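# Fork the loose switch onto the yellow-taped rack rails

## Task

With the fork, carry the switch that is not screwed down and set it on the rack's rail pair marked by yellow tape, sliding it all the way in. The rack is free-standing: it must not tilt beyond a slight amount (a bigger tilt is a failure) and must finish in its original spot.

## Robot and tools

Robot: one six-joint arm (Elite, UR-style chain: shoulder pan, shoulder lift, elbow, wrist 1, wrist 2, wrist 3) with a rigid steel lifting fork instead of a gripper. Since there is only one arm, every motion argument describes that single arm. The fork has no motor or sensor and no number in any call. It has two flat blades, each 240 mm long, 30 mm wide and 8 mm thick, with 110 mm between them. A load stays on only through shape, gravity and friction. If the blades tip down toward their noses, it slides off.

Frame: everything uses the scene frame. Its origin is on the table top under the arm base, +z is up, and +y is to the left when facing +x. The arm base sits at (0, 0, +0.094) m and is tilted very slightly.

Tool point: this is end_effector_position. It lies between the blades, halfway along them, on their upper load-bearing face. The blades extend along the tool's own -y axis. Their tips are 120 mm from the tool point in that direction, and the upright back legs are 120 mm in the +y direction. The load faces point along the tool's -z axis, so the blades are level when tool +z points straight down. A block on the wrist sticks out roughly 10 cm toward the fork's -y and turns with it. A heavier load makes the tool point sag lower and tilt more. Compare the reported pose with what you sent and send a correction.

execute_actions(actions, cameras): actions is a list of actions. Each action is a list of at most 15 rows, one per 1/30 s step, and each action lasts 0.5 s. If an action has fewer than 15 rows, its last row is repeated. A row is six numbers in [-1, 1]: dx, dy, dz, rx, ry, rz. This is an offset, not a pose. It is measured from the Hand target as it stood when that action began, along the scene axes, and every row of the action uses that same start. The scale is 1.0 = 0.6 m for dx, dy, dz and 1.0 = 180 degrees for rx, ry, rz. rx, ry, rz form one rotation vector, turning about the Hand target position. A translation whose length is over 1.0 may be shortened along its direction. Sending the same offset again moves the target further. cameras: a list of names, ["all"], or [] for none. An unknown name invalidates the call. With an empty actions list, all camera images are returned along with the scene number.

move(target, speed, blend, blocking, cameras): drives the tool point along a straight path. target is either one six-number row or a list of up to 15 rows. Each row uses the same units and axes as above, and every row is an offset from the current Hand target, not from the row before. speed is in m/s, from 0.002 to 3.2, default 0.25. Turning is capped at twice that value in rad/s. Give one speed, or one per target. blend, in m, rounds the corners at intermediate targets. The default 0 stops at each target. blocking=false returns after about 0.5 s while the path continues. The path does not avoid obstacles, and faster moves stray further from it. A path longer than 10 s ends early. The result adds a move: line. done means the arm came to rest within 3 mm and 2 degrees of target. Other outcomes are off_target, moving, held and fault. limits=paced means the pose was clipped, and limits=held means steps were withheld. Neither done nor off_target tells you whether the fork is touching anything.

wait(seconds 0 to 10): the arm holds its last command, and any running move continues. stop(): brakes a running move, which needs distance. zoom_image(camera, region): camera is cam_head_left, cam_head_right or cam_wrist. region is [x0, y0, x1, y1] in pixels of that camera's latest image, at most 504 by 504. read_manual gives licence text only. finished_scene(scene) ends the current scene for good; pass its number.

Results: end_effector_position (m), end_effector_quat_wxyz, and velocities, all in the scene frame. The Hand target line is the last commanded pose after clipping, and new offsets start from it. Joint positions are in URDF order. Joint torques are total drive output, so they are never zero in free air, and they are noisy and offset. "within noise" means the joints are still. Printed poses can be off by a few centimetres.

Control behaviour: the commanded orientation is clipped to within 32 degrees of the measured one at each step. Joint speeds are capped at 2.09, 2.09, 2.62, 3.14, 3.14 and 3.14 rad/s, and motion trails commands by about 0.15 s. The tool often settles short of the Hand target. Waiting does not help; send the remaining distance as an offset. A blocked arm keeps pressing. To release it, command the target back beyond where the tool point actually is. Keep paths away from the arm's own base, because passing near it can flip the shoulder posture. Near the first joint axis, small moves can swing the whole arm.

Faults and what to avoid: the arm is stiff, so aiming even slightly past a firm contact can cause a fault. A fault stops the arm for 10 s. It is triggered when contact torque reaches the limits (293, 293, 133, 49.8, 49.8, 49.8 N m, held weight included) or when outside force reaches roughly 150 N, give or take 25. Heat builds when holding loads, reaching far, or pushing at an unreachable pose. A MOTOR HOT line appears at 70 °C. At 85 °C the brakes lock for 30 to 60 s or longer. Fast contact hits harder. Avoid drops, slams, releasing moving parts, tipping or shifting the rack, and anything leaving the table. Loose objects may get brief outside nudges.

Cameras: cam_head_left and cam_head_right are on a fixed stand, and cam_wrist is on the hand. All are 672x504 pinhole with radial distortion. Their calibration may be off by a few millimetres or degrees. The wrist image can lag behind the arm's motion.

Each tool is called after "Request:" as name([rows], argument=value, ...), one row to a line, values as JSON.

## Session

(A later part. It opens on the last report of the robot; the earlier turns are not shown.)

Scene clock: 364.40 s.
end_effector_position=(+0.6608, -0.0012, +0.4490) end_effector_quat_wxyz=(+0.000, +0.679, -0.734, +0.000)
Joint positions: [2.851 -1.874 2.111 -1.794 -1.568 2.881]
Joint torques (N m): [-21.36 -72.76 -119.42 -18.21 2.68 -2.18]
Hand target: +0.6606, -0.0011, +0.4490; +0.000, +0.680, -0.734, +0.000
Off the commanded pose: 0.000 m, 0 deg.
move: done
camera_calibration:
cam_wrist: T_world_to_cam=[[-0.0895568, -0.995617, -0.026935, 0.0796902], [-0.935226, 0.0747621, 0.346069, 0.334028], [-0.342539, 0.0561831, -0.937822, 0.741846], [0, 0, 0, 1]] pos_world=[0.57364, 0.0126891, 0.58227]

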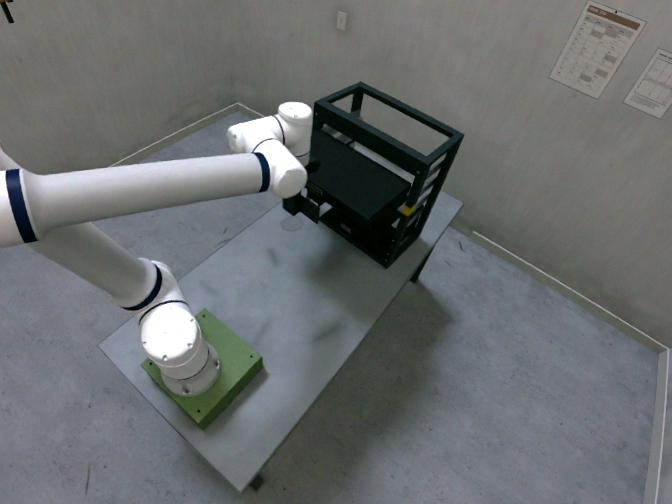

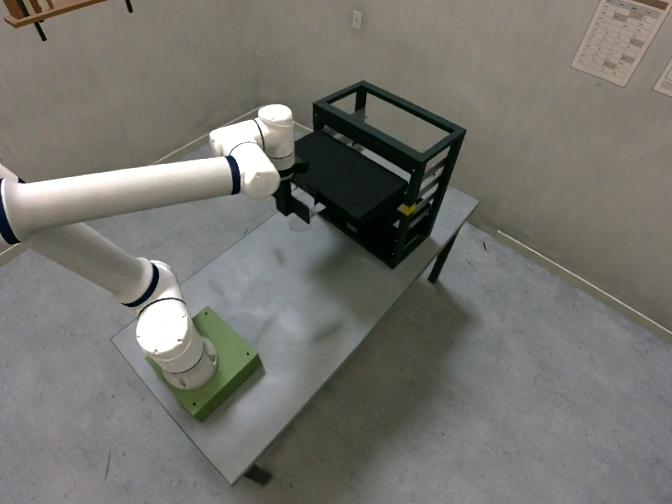

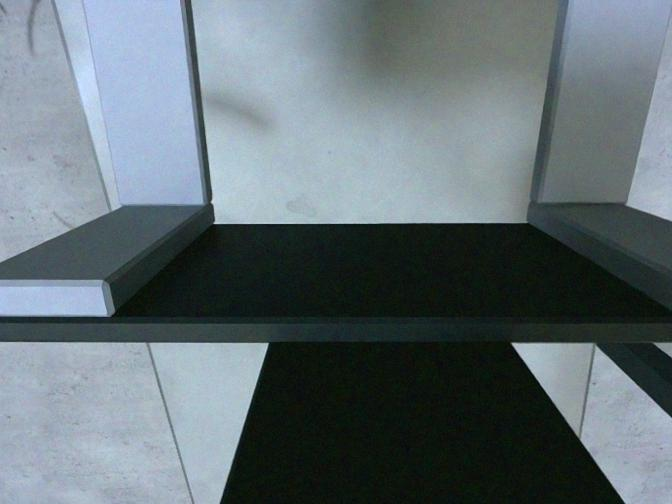

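Request:
move([
  [-0.0831, 0.0064, 0, 0, 0, 0],
  [-0.0831, 0.0064, -0.1482, 0, 0, 0],
], speed=[0.1, 0.1], blend=[0.01, 0], cameras=["all"])

Request:
zoom_image(camera="cam_head_right", region=[340, 140, 460, 260])

Request:
zoom_image(camera="cam_head_left", region=[260, 120, 400, 260])

Scene clock: 380.17 s.
end_effector_position=(+0.6107, +0.0027, +0.3603) end_effector_quat_wxyz=(+0.000, +0.679, -0.734, +0.000)
Joint positions: [2.822 -1.926 2.306 -1.937 -1.569 2.852]
Joint torques (N m): [8.32 -32.52 -114.27 -23.32 3.64 3.16]
Hand target: +0.6107, +0.0027, +0.3601; +0.000, +0.680, -0.734, +0.000
Off the commanded pose: 0.000 m, 0 deg.
move: done
camera_calibration:
cam_wrist: T_world_to_cam=[[-0.08959, -0.995612, -0.0270287, 0.0766611], [-0.935223, 0.0747607, 0.346076, 0.317581], [-0.342537, 0.0562829, -0.937817, 0.641281], [0, 0, 0, 1]] pos_world=[0.523539, 0.0164889, 0.49357]

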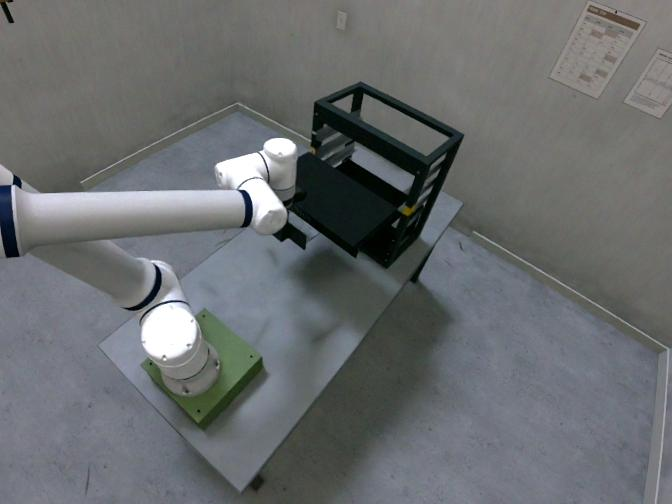

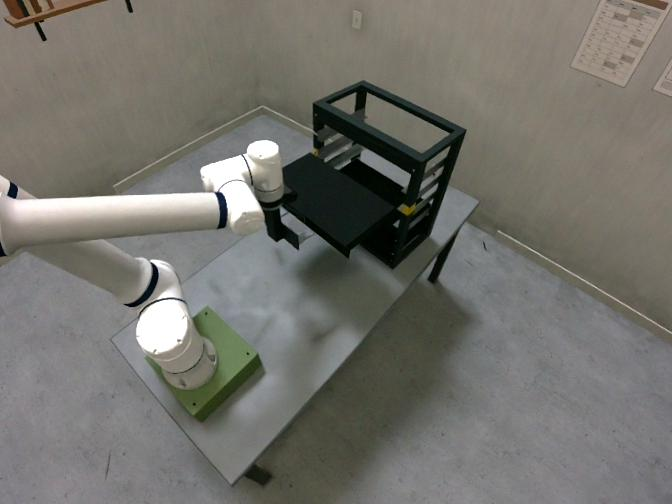

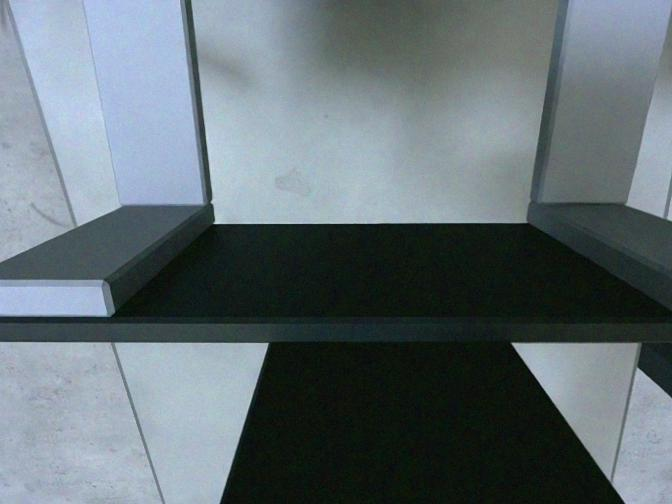

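Scaled by 4.200.

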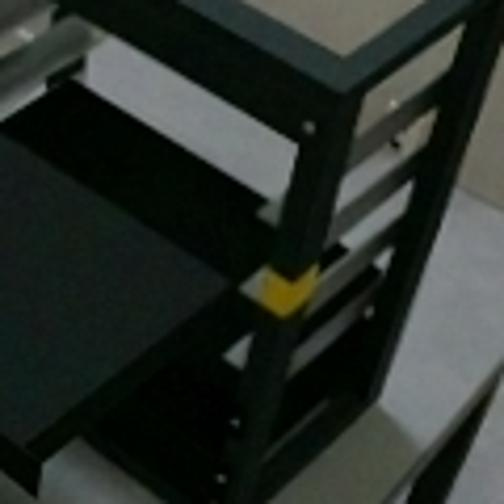

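Scaled by 3.600.

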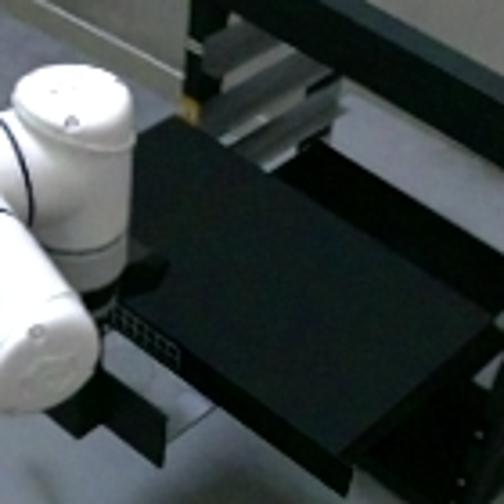

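Request:
move(target=[0.2493, -0.0192, 0, 0, 0, 0], speed=0.1, cameras=["cam_head_left", "cam_head_right"])

Request:
zoom_image(camera="cam_head_right", region=[320, 140, 440, 260])

Request:
zoom_image(camera="cam_head_left", region=[280, 100, 440, 260])

Scene clock: 391.73 s.
end_effector_position=(+0.7601, -0.0088, +0.3601) end_effector_quat_wxyz=(+0.000, +0.680, -0.734, +0.000)
Joint positions: [2.895 -1.633 2.089 -2.013 -1.568 2.925]
Joint torques (N m): [8.73 -65.46 -137.17 -23.58 1.38 3.53]
Hand target: +0.7603, -0.0088, +0.3601; +0.000, +0.680, -0.734, +0.000
Off the commanded pose: 0.000 m, 0 deg.
move: done
Images, in order (width x height): cam_head_left 672x504, cam_head_right 672x504.

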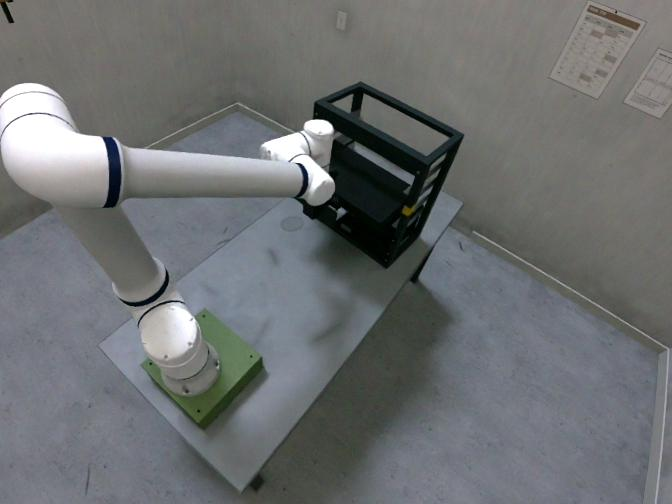

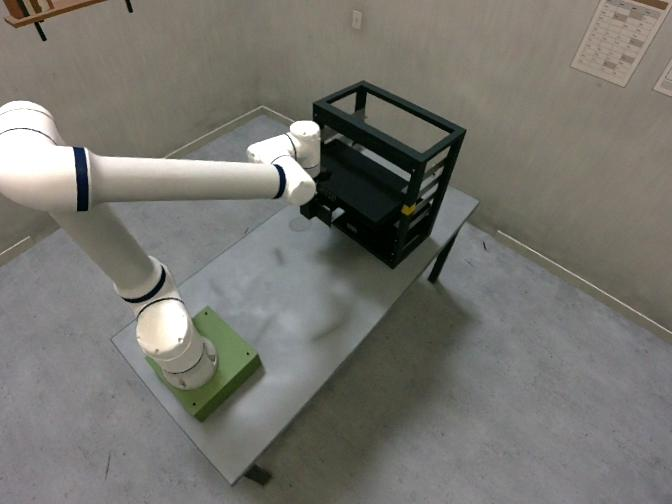

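Scaled by 4.200.

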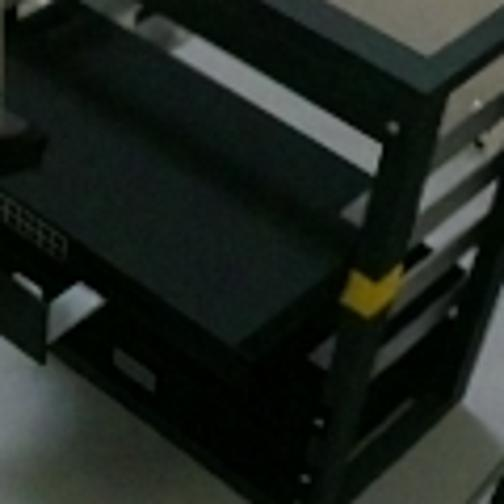

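Scaled by 3.150.

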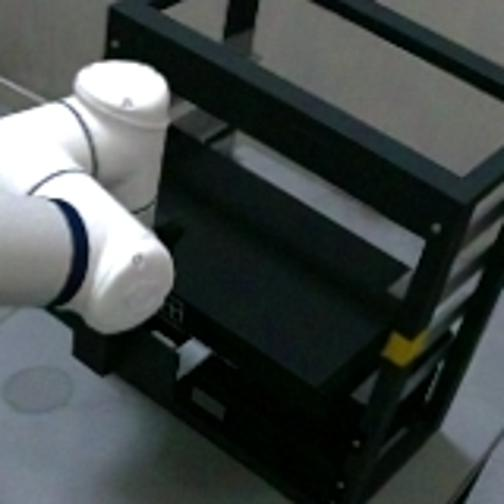

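Request:
move([
  [0.2368, -0.0182, -0.01, 0, 0, 0],
  [0.2576, -0.0198, -0.01, 0, 0, 0],
], speed=[0.08, 0.02], cameras=["all"])

Request:
zoom_image(camera="cam_head_right", region=[300, 120, 450, 270])

Request:
zoom_image(camera="cam_head_left", region=[290, 100, 450, 270])

Scene clock: 402.70 s.
end_effector_position=(+0.9147, -0.0207, +0.3541) end_effector_quat_wxyz=(+0.000, +0.680, -0.734, +0.000)
Joint positions: [2.939 -1.373 1.824 -2.008 -1.567 2.97]
Joint torques (N m): [10.19 -100.57 -136.73 -18.46 1.23 3.45]
Hand target: +0.9149, -0.0207, +0.3541; +0.000, +0.680, -0.734, +0.000
Off the commanded pose: 0.000 m, 0 deg.
move: done
camera_calibration:
cam_wrist: T_world_to_cam=[[-0.08959, -0.995612, -0.0270287, 0.0804315], [-0.935223, 0.0747607, 0.346076, 0.605784], [-0.342537, 0.0562829, -0.937817, 0.740915], [0, 0, 0, 1]] pos_world=[0.827539, -0.00691106, 0.48737]

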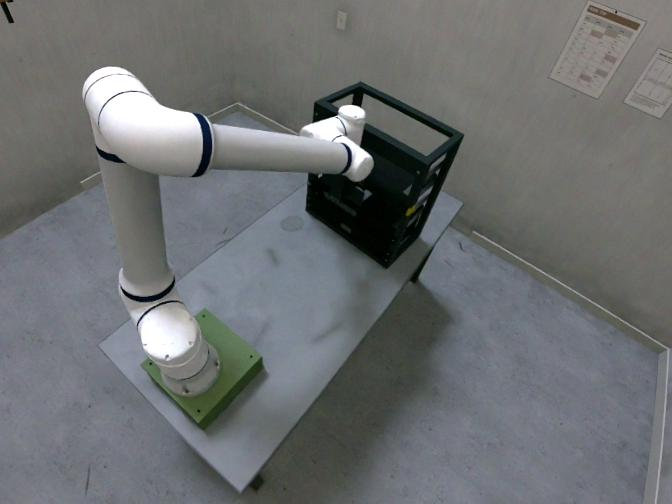

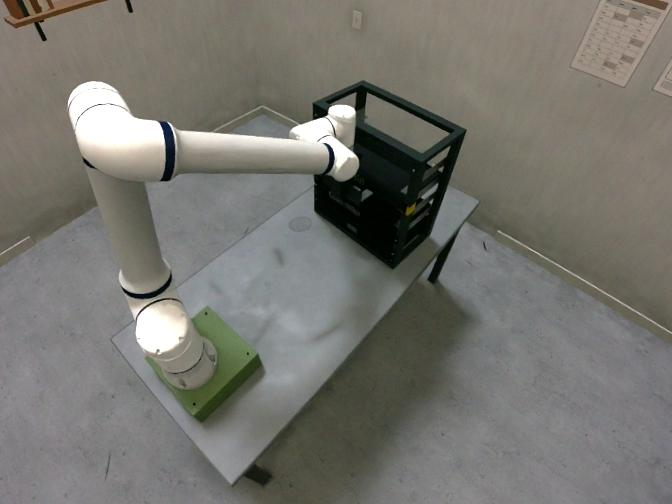

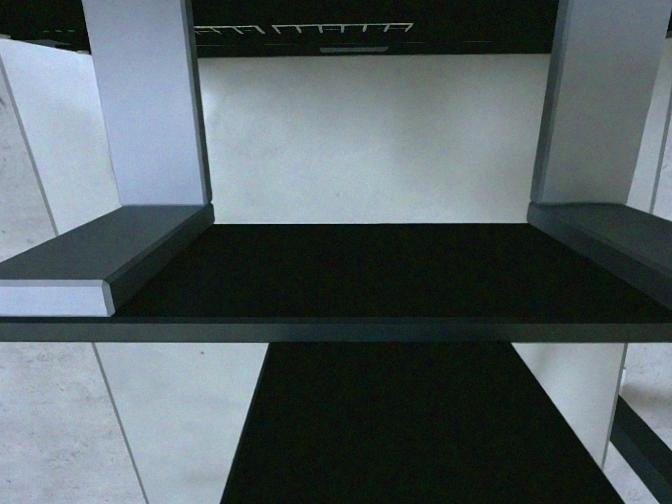

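Scaled by 3.360.

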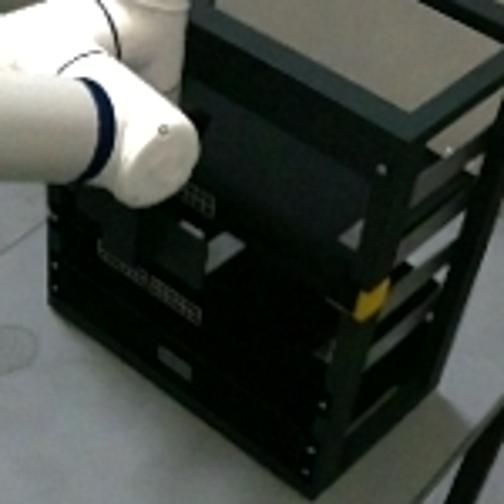

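Scaled by 2.965.

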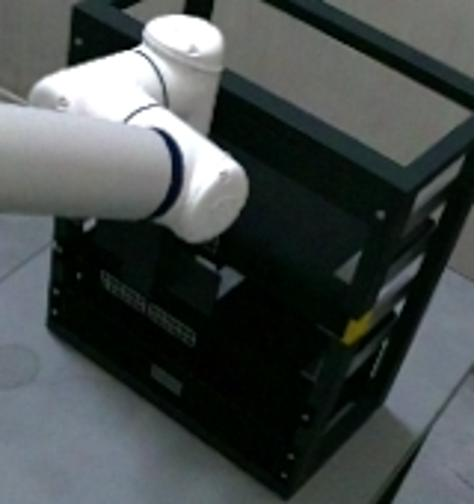

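Request:
move([
  [0, 0, -0.0233, 0, 0, 0],
  [0, 0, -0.045, 0, 0, 0],
], speed=[0.02, 0.05], blend=[0.003, 0], cameras=["cam_head_left", "cam_head_right"])

Request:
zoom_image(camera="cam_head_right", region=[300, 120, 450, 270])

Scene clock: 408.50 s.
end_effector_position=(+0.9149, -0.0207, +0.3273) end_effector_quat_wxyz=(+0.000, +0.680, -0.734, +0.000)
Joint positions: [2.94 -1.353 1.851 -2.055 -1.567 2.97]
Joint torques (N m): [10.51 -65.67 -68.62 -10.29 -1.98 3.02]
Hand target: +0.9149, -0.0207, +0.3271; +0.000, +0.680, -0.734, +0.000
Off the commanded pose: 0.000 m, 0 deg.
move: done
Images, in order (width x height): cam_head_left 672x504, cam_head_right 672x504.

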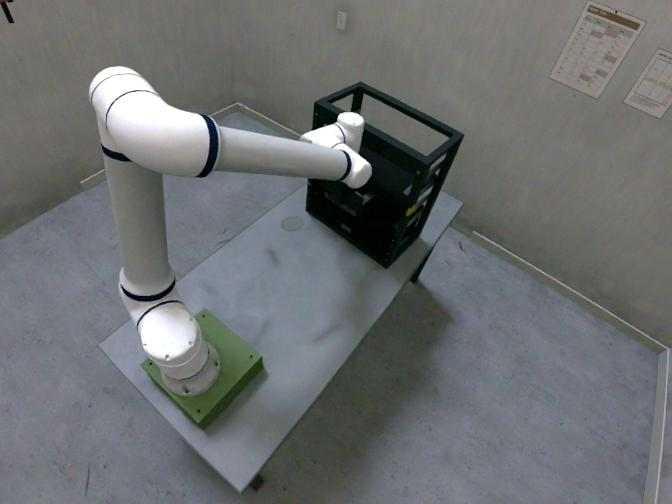

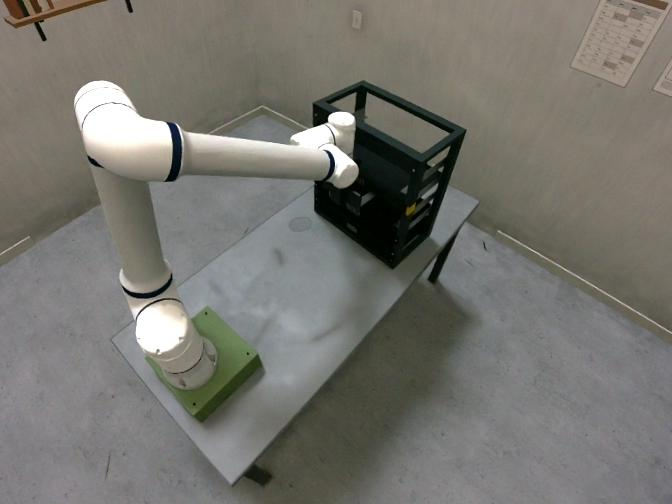

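Scaled by 3.360.

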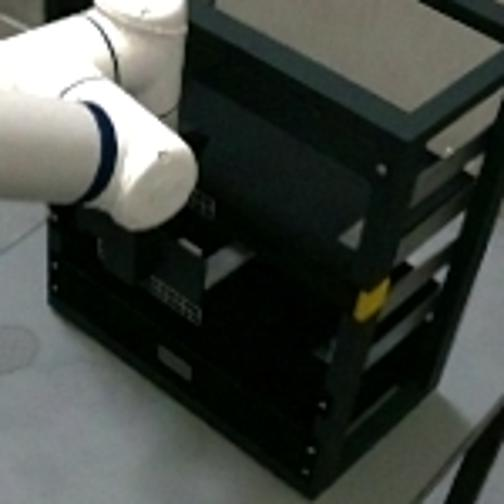

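Request:
move(target=[-0.432, 0.0332, 0, 0, 0, 0], speed=0.25, cameras=["cam_head_left", "cam_head_right"])

Request:
zoom_image(camera="cam_head_right", region=[300, 80, 480, 270])

Request:
zoom_image(camera="cam_head_left", region=[300, 80, 480, 270])

Scene clock: 413.27 s.
end_effector_position=(+0.6558, -0.0008, +0.3270) end_effector_quat_wxyz=(+0.000, +0.679, -0.734, +0.000)
Joint positions: [2.849 -1.8 2.289 -2.045 -1.568 2.879]
Joint torques (N m): [-21.89 -47.8 -68.9 -5.47 2.02 -2.16]
Hand target: +0.6557, -0.0008, +0.3271; +0.000, +0.680, -0.734, +0.000
Off the commanded pose: 0.000 m, 0 deg.
move: done
Images, in order (width x height): cam_head_left 672x504, cam_head_right 672x504.

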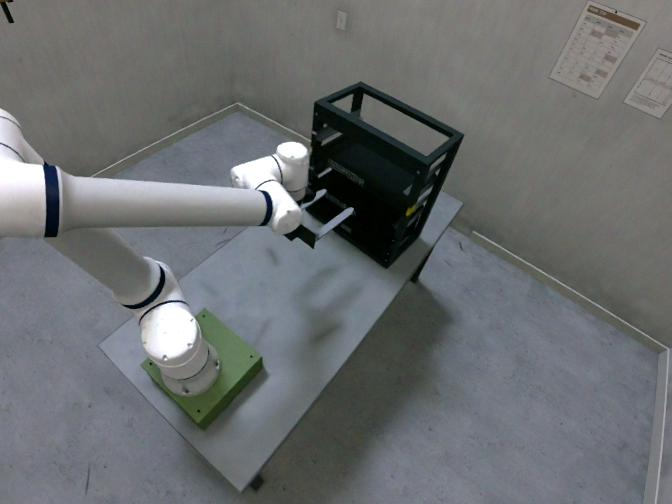

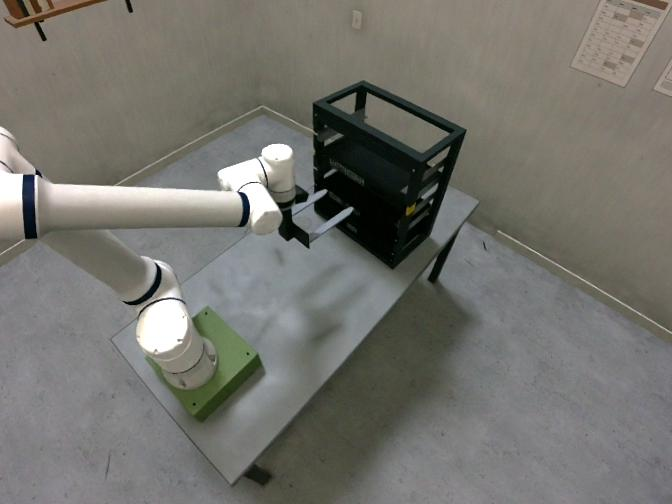

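Scaled by 2.653.

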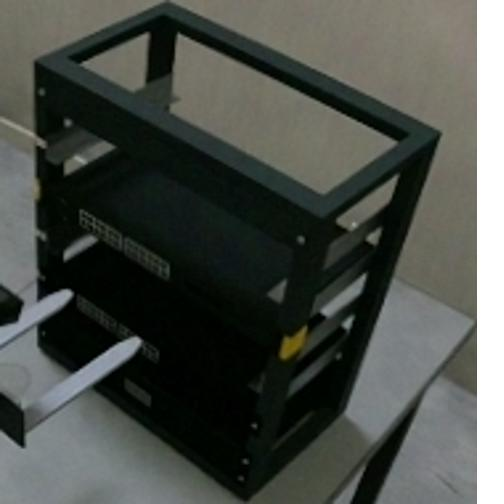

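Scaled by 2.653.

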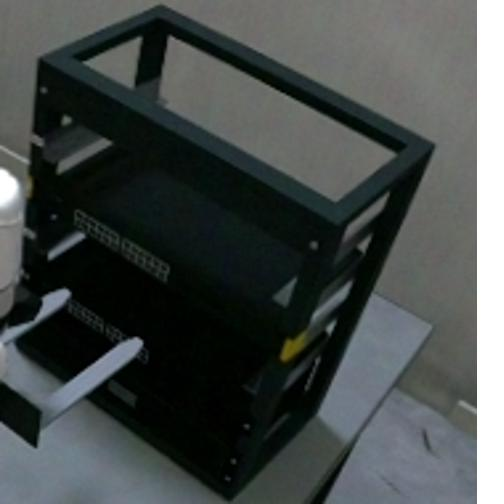

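Request:
move(target=[0.0763, -0.1403, 0.2682, -0.2336, -0.4544, -0.198], speed=0.5, cameras=["cam_wrist"])

Request:
zoom_image(camera="cam_wrist", region=[200, 0, 550, 230])

Scene clock: 444.33 s.
end_effector_position=(+0.6935, -0.0765, +0.4696) end_effector_quat_wxyz=(+0.219, -0.300, +0.708, -0.601)
Joint positions: [3.127 -1.037 2.395 -4.23 -2.313 3.27]
Joint torques (N m): [-20.45 -84.38 -15.06 -4.28 0.24 3.42]
Hand target: +0.6935, -0.0765, +0.4696; +0.219, -0.300, +0.708, -0.601 (not the last commanded pose)
Off the commanded pose: 0.022 m, 11 deg.
move: held (a check stopped the path); limits=held
pose unreachable: on one or more control steps of this call, first in action 0 (counted from 0), an arm could not follow its commanded pose, so it was not sent that pose on those steps. It may still have moved: this result reports where it is.
cause: moving toward the commanded pose would bring two parts of the arm too close to each other (joints 4 (wrist 1) to 6 (wrist 3) lie between them).
camera_calibration:
cam_wrist: T_world_to_cam=[[-0.708058, -0.705406, 0.0324954, 0.431352], [-0.381893, 0.34381, -0.857876, 0.565298], [0.593979, -0.619836, -0.512827, -0.124117], [0, 0, 0, 1]] pos_world=[0.595029, 0.0329909, 0.407288]
Images, in order (width x height): cam_wrist 672x504.

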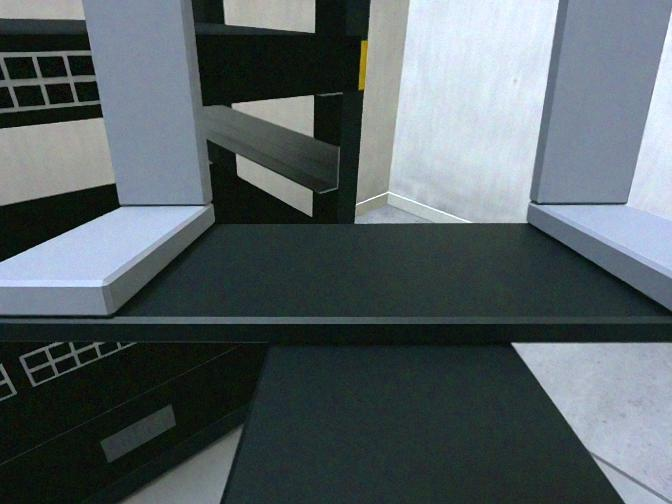

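Scaled by 1.440.

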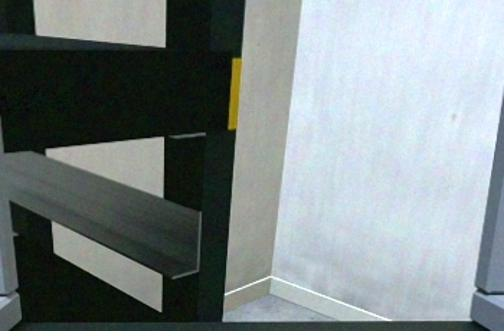

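Request:
zoom_image(camera="cam_wrist", region=[295, 0, 395, 130])

Request:
zoom_image(camera="cam_wrist", region=[200, 0, 330, 120])

Scaled by 3.877.

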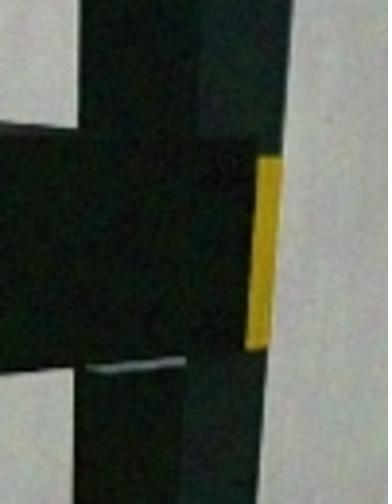

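Scaled by 3.877.

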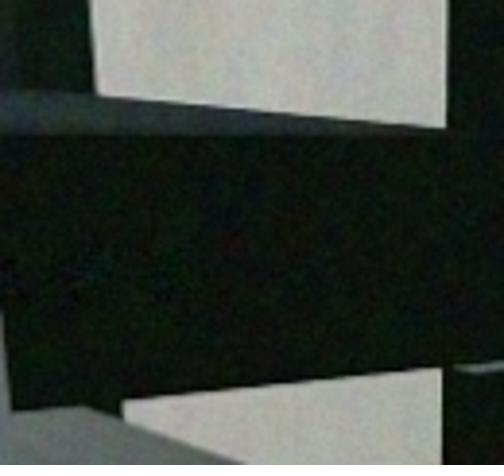

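Request:
finished_scene(scene=1)

The scene is finished: the task was done.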